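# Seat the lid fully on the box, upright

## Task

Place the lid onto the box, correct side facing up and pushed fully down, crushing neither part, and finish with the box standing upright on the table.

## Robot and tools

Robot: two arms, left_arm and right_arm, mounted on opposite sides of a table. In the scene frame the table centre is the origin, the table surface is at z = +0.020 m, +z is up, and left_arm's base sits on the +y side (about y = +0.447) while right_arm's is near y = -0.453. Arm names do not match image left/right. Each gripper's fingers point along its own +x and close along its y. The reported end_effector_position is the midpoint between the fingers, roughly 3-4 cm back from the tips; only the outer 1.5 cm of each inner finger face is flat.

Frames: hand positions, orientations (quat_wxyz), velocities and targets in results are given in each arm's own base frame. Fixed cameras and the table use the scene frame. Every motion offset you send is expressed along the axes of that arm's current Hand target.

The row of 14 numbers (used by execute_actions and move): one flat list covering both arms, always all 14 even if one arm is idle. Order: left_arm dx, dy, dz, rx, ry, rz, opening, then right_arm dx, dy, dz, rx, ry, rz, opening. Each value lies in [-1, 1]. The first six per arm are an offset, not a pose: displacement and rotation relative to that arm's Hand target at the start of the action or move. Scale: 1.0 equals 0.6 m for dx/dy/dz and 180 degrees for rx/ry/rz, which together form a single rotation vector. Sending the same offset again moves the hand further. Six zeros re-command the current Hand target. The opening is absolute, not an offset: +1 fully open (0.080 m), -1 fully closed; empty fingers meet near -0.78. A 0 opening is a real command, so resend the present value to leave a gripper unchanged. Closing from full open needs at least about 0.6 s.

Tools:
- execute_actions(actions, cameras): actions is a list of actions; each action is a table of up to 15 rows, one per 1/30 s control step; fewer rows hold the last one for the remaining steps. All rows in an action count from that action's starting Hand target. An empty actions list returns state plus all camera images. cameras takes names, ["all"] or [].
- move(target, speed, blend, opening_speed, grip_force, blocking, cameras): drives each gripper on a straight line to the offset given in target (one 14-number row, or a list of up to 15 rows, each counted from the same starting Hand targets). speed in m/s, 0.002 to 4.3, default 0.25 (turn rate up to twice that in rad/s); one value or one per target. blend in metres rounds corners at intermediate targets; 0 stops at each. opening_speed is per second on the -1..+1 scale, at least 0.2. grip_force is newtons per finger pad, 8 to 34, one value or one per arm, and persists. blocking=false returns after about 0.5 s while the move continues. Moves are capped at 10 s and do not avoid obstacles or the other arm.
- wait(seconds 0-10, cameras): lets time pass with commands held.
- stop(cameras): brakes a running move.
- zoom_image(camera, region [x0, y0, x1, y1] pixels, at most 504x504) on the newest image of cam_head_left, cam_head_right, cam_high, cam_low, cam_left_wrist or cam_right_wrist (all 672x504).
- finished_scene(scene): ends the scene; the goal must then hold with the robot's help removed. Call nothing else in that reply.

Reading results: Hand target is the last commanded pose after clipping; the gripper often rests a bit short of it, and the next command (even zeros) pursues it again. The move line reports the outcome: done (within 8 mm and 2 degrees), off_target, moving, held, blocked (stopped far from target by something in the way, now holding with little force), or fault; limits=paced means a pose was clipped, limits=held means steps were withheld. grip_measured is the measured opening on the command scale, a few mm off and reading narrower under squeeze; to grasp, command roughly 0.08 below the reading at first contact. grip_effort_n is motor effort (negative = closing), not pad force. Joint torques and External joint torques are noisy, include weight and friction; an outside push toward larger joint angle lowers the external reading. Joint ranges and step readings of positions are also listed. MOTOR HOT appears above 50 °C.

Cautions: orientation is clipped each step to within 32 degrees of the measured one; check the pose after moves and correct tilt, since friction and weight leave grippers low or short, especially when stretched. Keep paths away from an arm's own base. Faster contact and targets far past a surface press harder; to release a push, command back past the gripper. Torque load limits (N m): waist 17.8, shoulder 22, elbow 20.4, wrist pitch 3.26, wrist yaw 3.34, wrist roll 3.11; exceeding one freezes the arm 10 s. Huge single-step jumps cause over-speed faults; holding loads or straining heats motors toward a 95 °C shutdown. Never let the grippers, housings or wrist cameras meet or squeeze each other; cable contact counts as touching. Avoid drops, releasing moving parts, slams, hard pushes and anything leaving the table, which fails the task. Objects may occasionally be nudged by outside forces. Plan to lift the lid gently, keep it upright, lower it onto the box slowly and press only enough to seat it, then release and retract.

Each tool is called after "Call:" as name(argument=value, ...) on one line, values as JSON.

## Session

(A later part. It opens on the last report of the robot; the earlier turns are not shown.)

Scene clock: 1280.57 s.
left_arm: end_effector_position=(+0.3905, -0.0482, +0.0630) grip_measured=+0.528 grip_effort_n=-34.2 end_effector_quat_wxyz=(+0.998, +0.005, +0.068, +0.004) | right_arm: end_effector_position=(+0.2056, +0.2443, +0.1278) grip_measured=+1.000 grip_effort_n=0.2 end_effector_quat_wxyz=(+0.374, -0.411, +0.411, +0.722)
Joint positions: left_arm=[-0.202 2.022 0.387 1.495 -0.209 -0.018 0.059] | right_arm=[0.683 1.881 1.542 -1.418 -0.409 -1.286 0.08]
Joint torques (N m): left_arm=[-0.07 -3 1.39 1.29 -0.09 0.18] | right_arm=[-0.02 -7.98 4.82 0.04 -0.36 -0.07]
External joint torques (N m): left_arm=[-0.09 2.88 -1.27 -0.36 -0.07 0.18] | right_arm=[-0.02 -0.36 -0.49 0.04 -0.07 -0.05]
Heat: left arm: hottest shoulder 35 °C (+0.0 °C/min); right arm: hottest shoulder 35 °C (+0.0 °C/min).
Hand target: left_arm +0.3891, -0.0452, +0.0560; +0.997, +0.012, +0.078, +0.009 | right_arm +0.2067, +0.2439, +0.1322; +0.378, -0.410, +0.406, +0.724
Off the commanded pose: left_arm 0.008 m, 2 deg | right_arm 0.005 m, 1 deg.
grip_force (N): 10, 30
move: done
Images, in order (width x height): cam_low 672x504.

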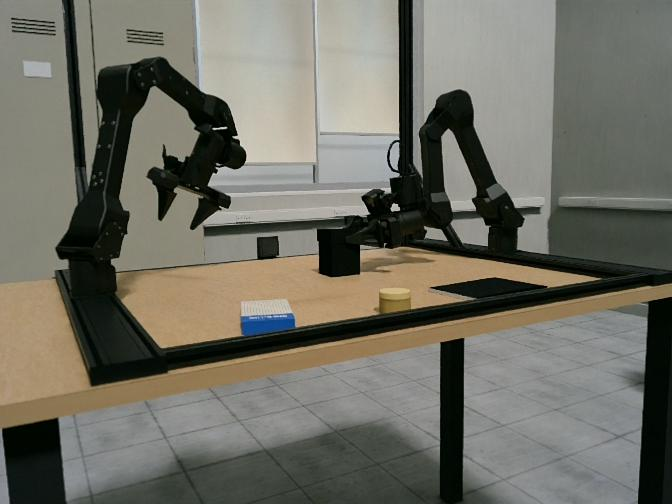

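Call:
move(target=[[-0.0010,0,0.0070,0,0,0,0.35, 0,0,0,0,0,0,1],[-0.0010,0,0.0070,0,0,0,1, 0,0,0,0,0,0,1],[-0.02,0,0.15,0,0,0,1, 0,0,0,0,0,0,1]], speed=[0.05,0.05,0.2], opening_speed=0.8, cameras=["cam_low","cam_left_wrist","cam_head_left","cam_high"])

Call:
zoom_image(camera="cam_low", region=[305, 205, 375, 285])

Call:
zoom_image(camera="cam_high", region=[315, 240, 370, 310])

Scene clock: 1314.70 s.
left_arm: end_effector_position=(+0.3870, -0.0495, +0.1317) grip_measured=+0.997 grip_effort_n=15.6 end_effector_quat_wxyz=(+0.995, +0.014, +0.098, +0.002) | right_arm: end_effector_position=(+0.2056, +0.2443, +0.1278) grip_measured=+1.000 grip_effort_n=0.7 end_effector_quat_wxyz=(+0.374, -0.411, +0.411, +0.722)
Joint positions: left_arm=[-0.208 1.555 0.444 0.911 -0.212 -0.015 0.08] | right_arm=[0.683 1.881 1.542 -1.418 -0.409 -1.286 0.08]
Joint torques (N m): left_arm=[-0.23 -5.96 6.45 1.44 -0.18 0.03] | right_arm=[0 -7.93 4.82 0.01 -0.36 -0.05]
External joint torques (N m): left_arm=[-0.22 -1.06 1.4 -0.19 -0.16 0.03] | right_arm=[0.02 -0.32 -0.48 -0.01 -0.08 -0.04]
Heat: left arm: hottest shoulder 32 °C (-4.0 °C/min); right arm: hottest shoulder 35 °C (+0.0 °C/min).
Hand target: left_arm +0.3913, -0.0475, +0.1467; +0.997, +0.012, +0.078, +0.009 | right_arm +0.2067, +0.2439, +0.1322; +0.378, -0.410, +0.406, +0.724
Off the commanded pose: left_arm 0.016 m, 2 deg | right_arm 0.005 m, 1 deg.
grip_force (N): 10, 30
move: off_target (left_arm)
Images, in order (width x height): cam_head_left 672x504, cam_high 672x504, cam_low 672x504, cam_left_wrist 672x504.

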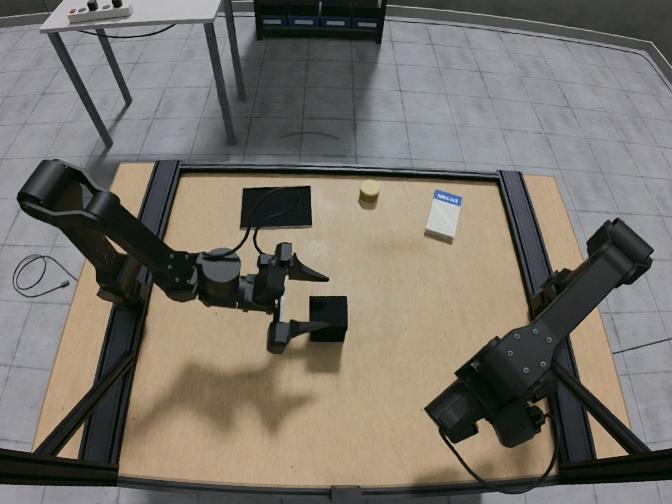

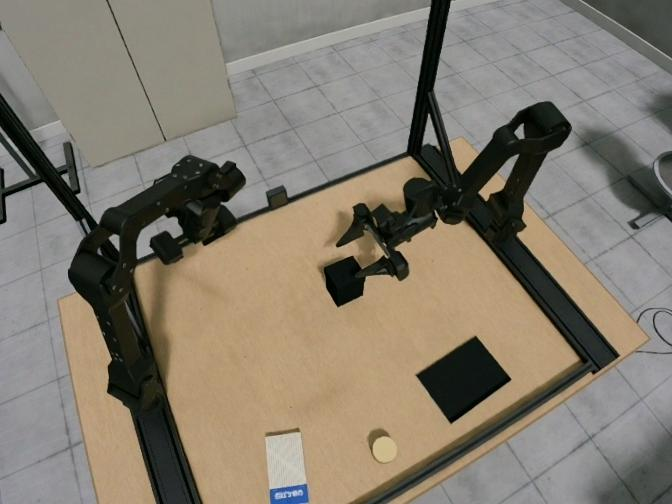

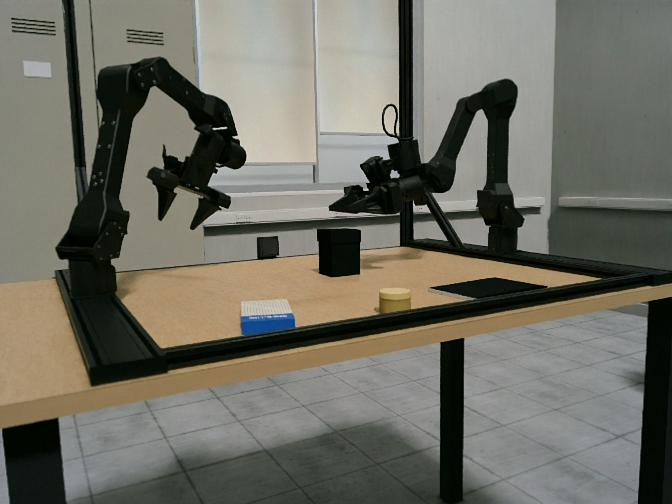

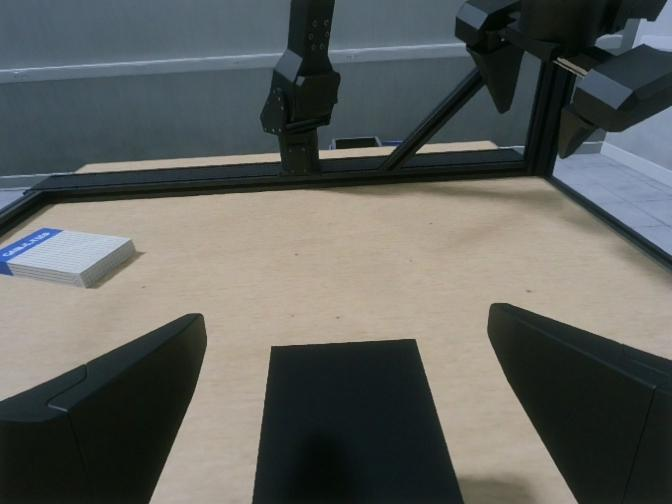

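Scaled by 6.300 from the camera's 672x504 image, which has a finer 960x720 frame.

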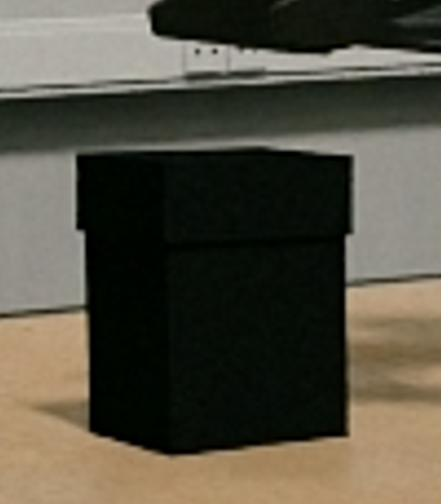

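Scaled by 7.200 from the camera's 672x504 image, which has a finer 960x720 frame.

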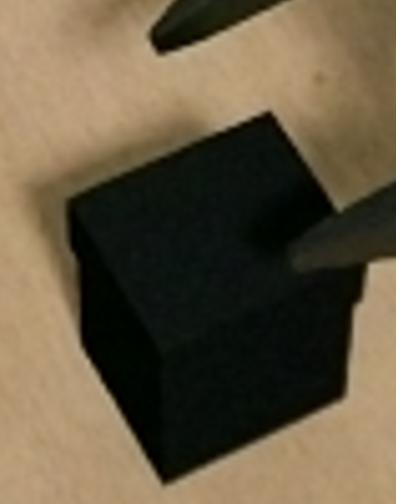

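Call:
move(target=[[0,0,0.03,0,0.1,0,-0.7, 0,0,0,0,0,0,1],[0.0525,0.0042,-0.003,-0.0015,0.45,-0.0103,-0.7, 0,0,0,0,0,0,1]], speed=[0.2,0.3], blend=[0.01,0], cameras=["cam_low","cam_left_wrist"])

Scene clock: 1347.40 s.
left_arm: end_effector_position=(+0.4170, -0.0468, +0.1360) grip_measured=-0.697 grip_effort_n=-13.3 end_effector_quat_wxyz=(+0.700, +0.001, +0.714, +0.001) | right_arm: end_effector_position=(+0.2056, +0.2443, +0.1278) grip_measured=+1.000 grip_effort_n=0.2 end_effector_quat_wxyz=(+0.374, -0.411, +0.411, +0.722)
Joint positions: left_arm=[-0.112 2.197 2.102 -1.498 0 -0.111 0.004] | right_arm=[0.683 1.881 1.542 -1.418 -0.409 -1.286 0.08]
Joint torques (N m): left_arm=[0.23 -8.16 7.04 0.14 0.16 0.13] | right_arm=[0 -7.97 4.89 0.01 -0.38 -0.06]
External joint torques (N m): left_arm=[0.22 1.74 1.52 -0.18 0.17 0.13] | right_arm=[0.02 -0.33 -0.41 0.01 -0.1 -0.05]
Heat: left arm: hottest shoulder 33 °C (-1.0 °C/min); right arm: hottest shoulder 35 °C (+0.0 °C/min).
Hand target: left_arm +0.4221, -0.0444, +0.1401; +0.707, +0.000, +0.707, +0.000 | right_arm +0.2067, +0.2439, +0.1322; +0.378, -0.410, +0.406, +0.724
Off the commanded pose: left_arm 0.007 m, 1 deg | right_arm 0.005 m, 1 deg.
grip_force (N): 10, 30
move: done
Images, in order (width x height): cam_low 672x504, cam_left_wrist 672x504.

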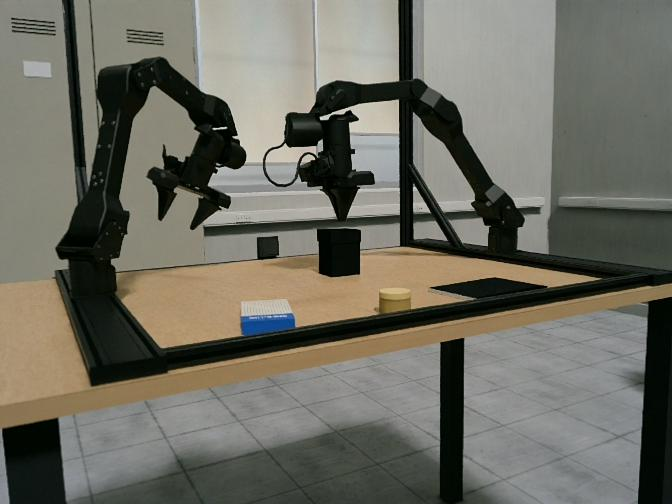

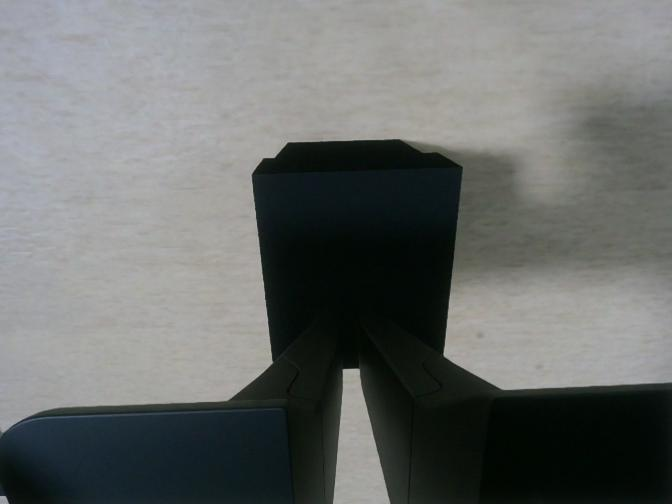

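Call:
move(target=[0.0500,0,0,0,0,0,-0.7, 0,0,0,0,0,0,1], speed=0.05, cameras=["cam_low"])

Call:
zoom_image(camera="cam_low", region=[305, 205, 375, 285])

Scene clock: 1359.07 s.
left_arm: end_effector_position=(+0.4207, -0.0472, +0.1143) grip_measured=-0.697 grip_effort_n=-13.3 end_effector_quat_wxyz=(+0.706, +0.000, +0.708, +0.000) | right_arm: end_effector_position=(+0.2056, +0.2443, +0.1278) grip_measured=+1.000 grip_effort_n=-0.2 end_effector_quat_wxyz=(+0.374, -0.411, +0.411, +0.722)
Joint positions: left_arm=[-0.112 2.184 1.997 -1.386 0 -0.111 0.004] | right_arm=[0.683 1.881 1.542 -1.418 -0.409 -1.286 0.08]
Joint torques (N m): left_arm=[0.21 -8.44 2.94 1.36 0.14 0.13] | right_arm=[-0.01 -7.96 4.92 0.01 -0.37 -0.08]
External joint torques (N m): left_arm=[0.17 1.33 -2.57 1.03 0.16 0.13] | right_arm=[0.02 -0.25 -0.43 0 -0.09 -0.06]
Heat: left arm: hottest shoulder 36 °C (+3.0 °C/min); right arm: hottest shoulder 35 °C (+0.0 °C/min).
Hand target: left_arm +0.4221, -0.0443, +0.1101; +0.707, +0.000, +0.707, +0.000 | right_arm +0.2067, +0.2439, +0.1322; +0.378, -0.410, +0.406, +0.724
Off the commanded pose: left_arm 0.005 m, 0 deg | right_arm 0.005 m, 1 deg.
grip_force (N): 10, 30
move: done
Images, in order (width x height): cam_low 672x504.

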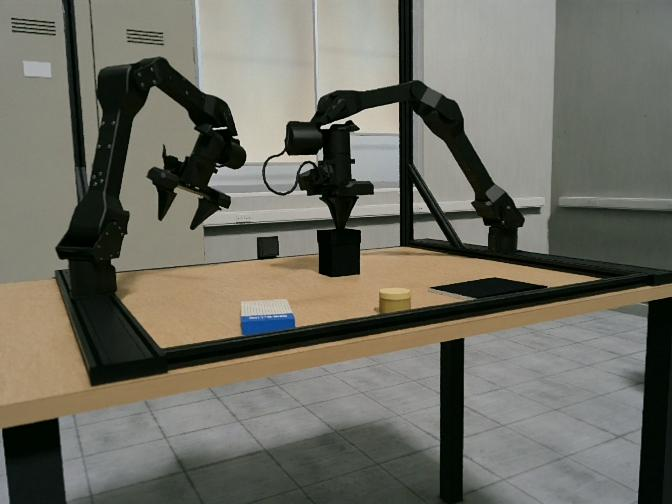

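Scaled by 6.300 from the camera's 672x504 image, which has a finer 960x720 frame.

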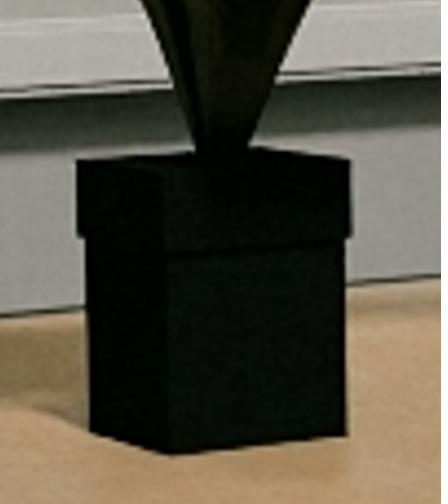

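Call:
move(target=[0.0100,0,0,0,0,0,-0.7, 0,0,0,0,0,0,1], speed=0.05, cameras=["cam_low"])

Call:
zoom_image(camera="cam_low", region=[305, 205, 375, 285])

Scene clock: 1365.20 s.
left_arm: end_effector_position=(+0.4202, -0.0471, +0.1129) grip_measured=-0.697 grip_effort_n=-12.8 end_effector_quat_wxyz=(+0.709, +0.000, +0.705, +0.000) end_effector_velocity=(-0.012, +0.001, -0.002) end_effector_angular_velocity=(+0.014, +0.055, +0.005) | right_arm: end_effector_position=(+0.2056, +0.2443, +0.1278) grip_measured=+1.000 grip_effort_n=0.7 end_effector_quat_wxyz=(+0.374, -0.411, +0.411, +0.722)
Joint positions: left_arm=[-0.112 2.174 1.974 -1.366 0 -0.111 0.004] | right_arm=[0.683 1.881 1.542 -1.418 -0.409 -1.286 0.08]
Joint velocities: left_arm=[-0.002 0.002 -0.002 -0.051 -0.007 -0.007 0] | right_arm=[within noise]
Joint torques (N m): left_arm=[0.24 -7.21 2.62 1.67 0.14 0.13] | right_arm=[0.06 -7.94 4.89 0.05 -0.38 -0.05]
External joint torques (N m): left_arm=[0.15 2.62 -2.95 1.34 0.16 0.13] | right_arm=[0.07 -0.34 -0.37 0.06 -0.1 -0.04]
Heat: left arm: hottest shoulder 36 °C (+4.1 °C/min); right arm: hottest shoulder 35 °C (+0.0 °C/min).
Hand target: left_arm +0.4221, -0.0443, +0.1041; +0.707, +0.000, +0.707, +0.000 | right_arm +0.2067, +0.2439, +0.1322; +0.378, -0.410, +0.406, +0.724
Off the commanded pose: left_arm 0.009 m, 0 deg | right_arm 0.005 m, 1 deg.
grip_force (N): 10, 30
move: off_target (left_arm)
Images, in order (width x height): cam_low 672x504.

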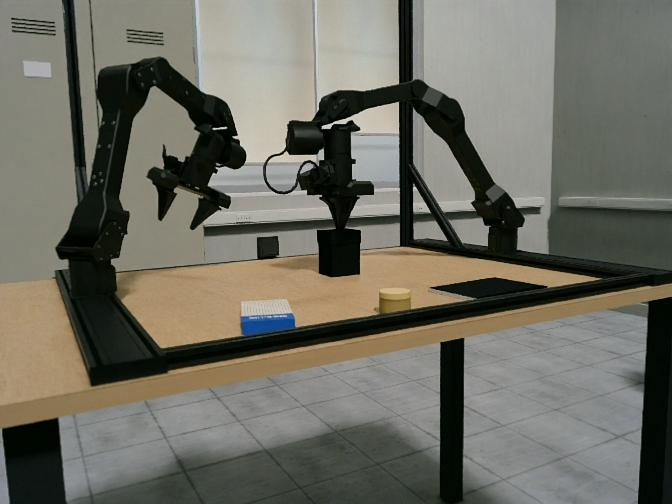

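Scaled by 6.300 from the camera's 672x504 image, which has a finer 960x720 frame.

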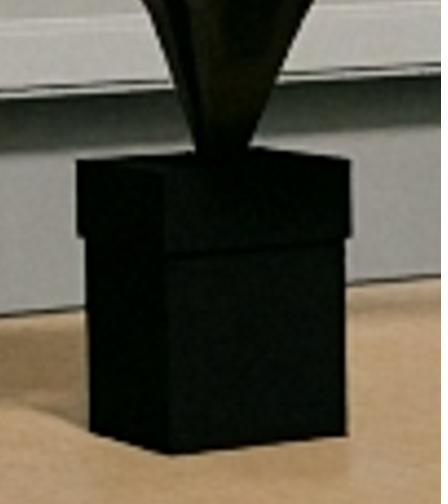

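Call:
move(target=[-0.13,0,0,0,0,0,-0.7, 0,0,0,0,0,0,1], speed=0.2, cameras=["cam_low", "cam_head_left"])

Call:
zoom_image(camera="cam_low", region=[305, 205, 375, 285])

Scene clock: 1376.97 s.
left_arm: end_effector_position=(+0.4196, -0.0477, +0.1693) grip_measured=-0.697 grip_effort_n=-13.3 end_effector_quat_wxyz=(+0.719, -0.001, +0.695, -0.002) | right_arm: end_effector_position=(+0.2056, +0.2443, +0.1278) grip_measured=+1.000 grip_effort_n=0.2 end_effector_quat_wxyz=(+0.374, -0.411, +0.411, +0.722)
Joint positions: left_arm=[-0.113 2.184 2.217 -1.57 0 -0.111 0.004] | right_arm=[0.683 1.881 1.542 -1.418 -0.409 -1.286 0.08]
Joint torques (N m): left_arm=[0.18 -10.62 6.87 0.11 0.15 0.13] | right_arm=[-0.08 -7.86 4.85 0.01 -0.38 -0.06]
External joint torques (N m): left_arm=[0.14 -0.89 1.43 -0.31 0.16 0.13] | right_arm=[-0.07 -0.21 -0.45 0.01 -0.1 -0.05]
Heat: left arm: hottest shoulder 37 °C (+5.0 °C/min); right arm: hottest shoulder 35 °C (+0.0 °C/min).
Hand target: left_arm +0.4221, -0.0444, +0.1821; +0.707, +0.000, +0.707, +0.000 | right_arm +0.2067, +0.2439, +0.1322; +0.378, -0.410, +0.406, +0.724
Off the commanded pose: left_arm 0.013 m, 2 deg | right_arm 0.005 m, 1 deg.
joint sent to its limit (left arm) — joint 4 (wrist pitch), lower limit. The joint targets are off in position and orientation.
grip_force (N): 10, 30
move: off_target (left_arm)
Images, in order (width x height): cam_head_left 672x504, cam_low 672x504.

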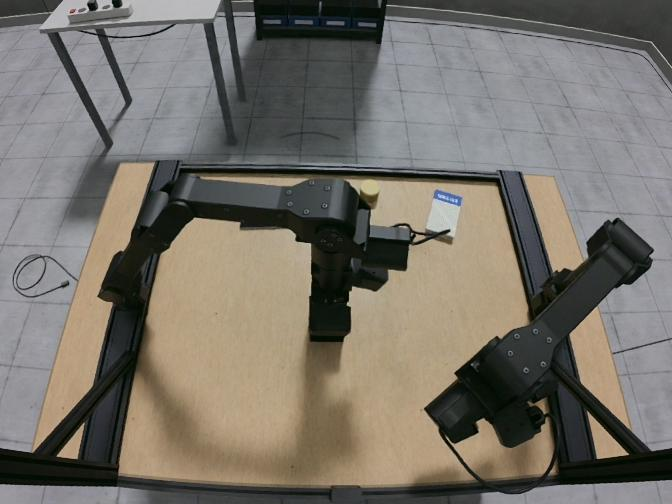

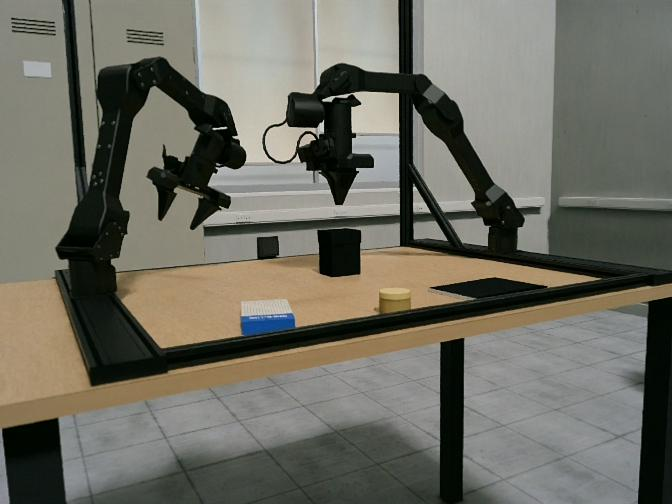

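Scaled by 6.300 from the camera's 672x504 image, which has a finer 960x720 frame.

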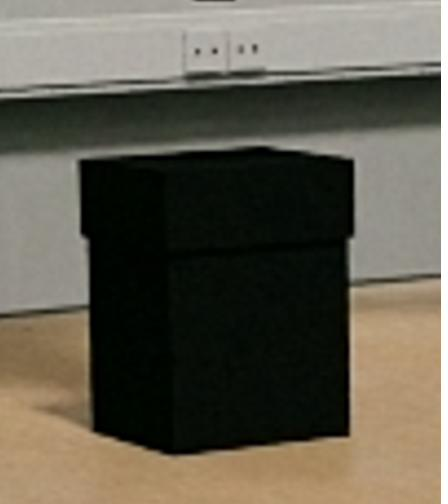

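Call:
finished_scene(scene=1)

The scene is finished: the task was done.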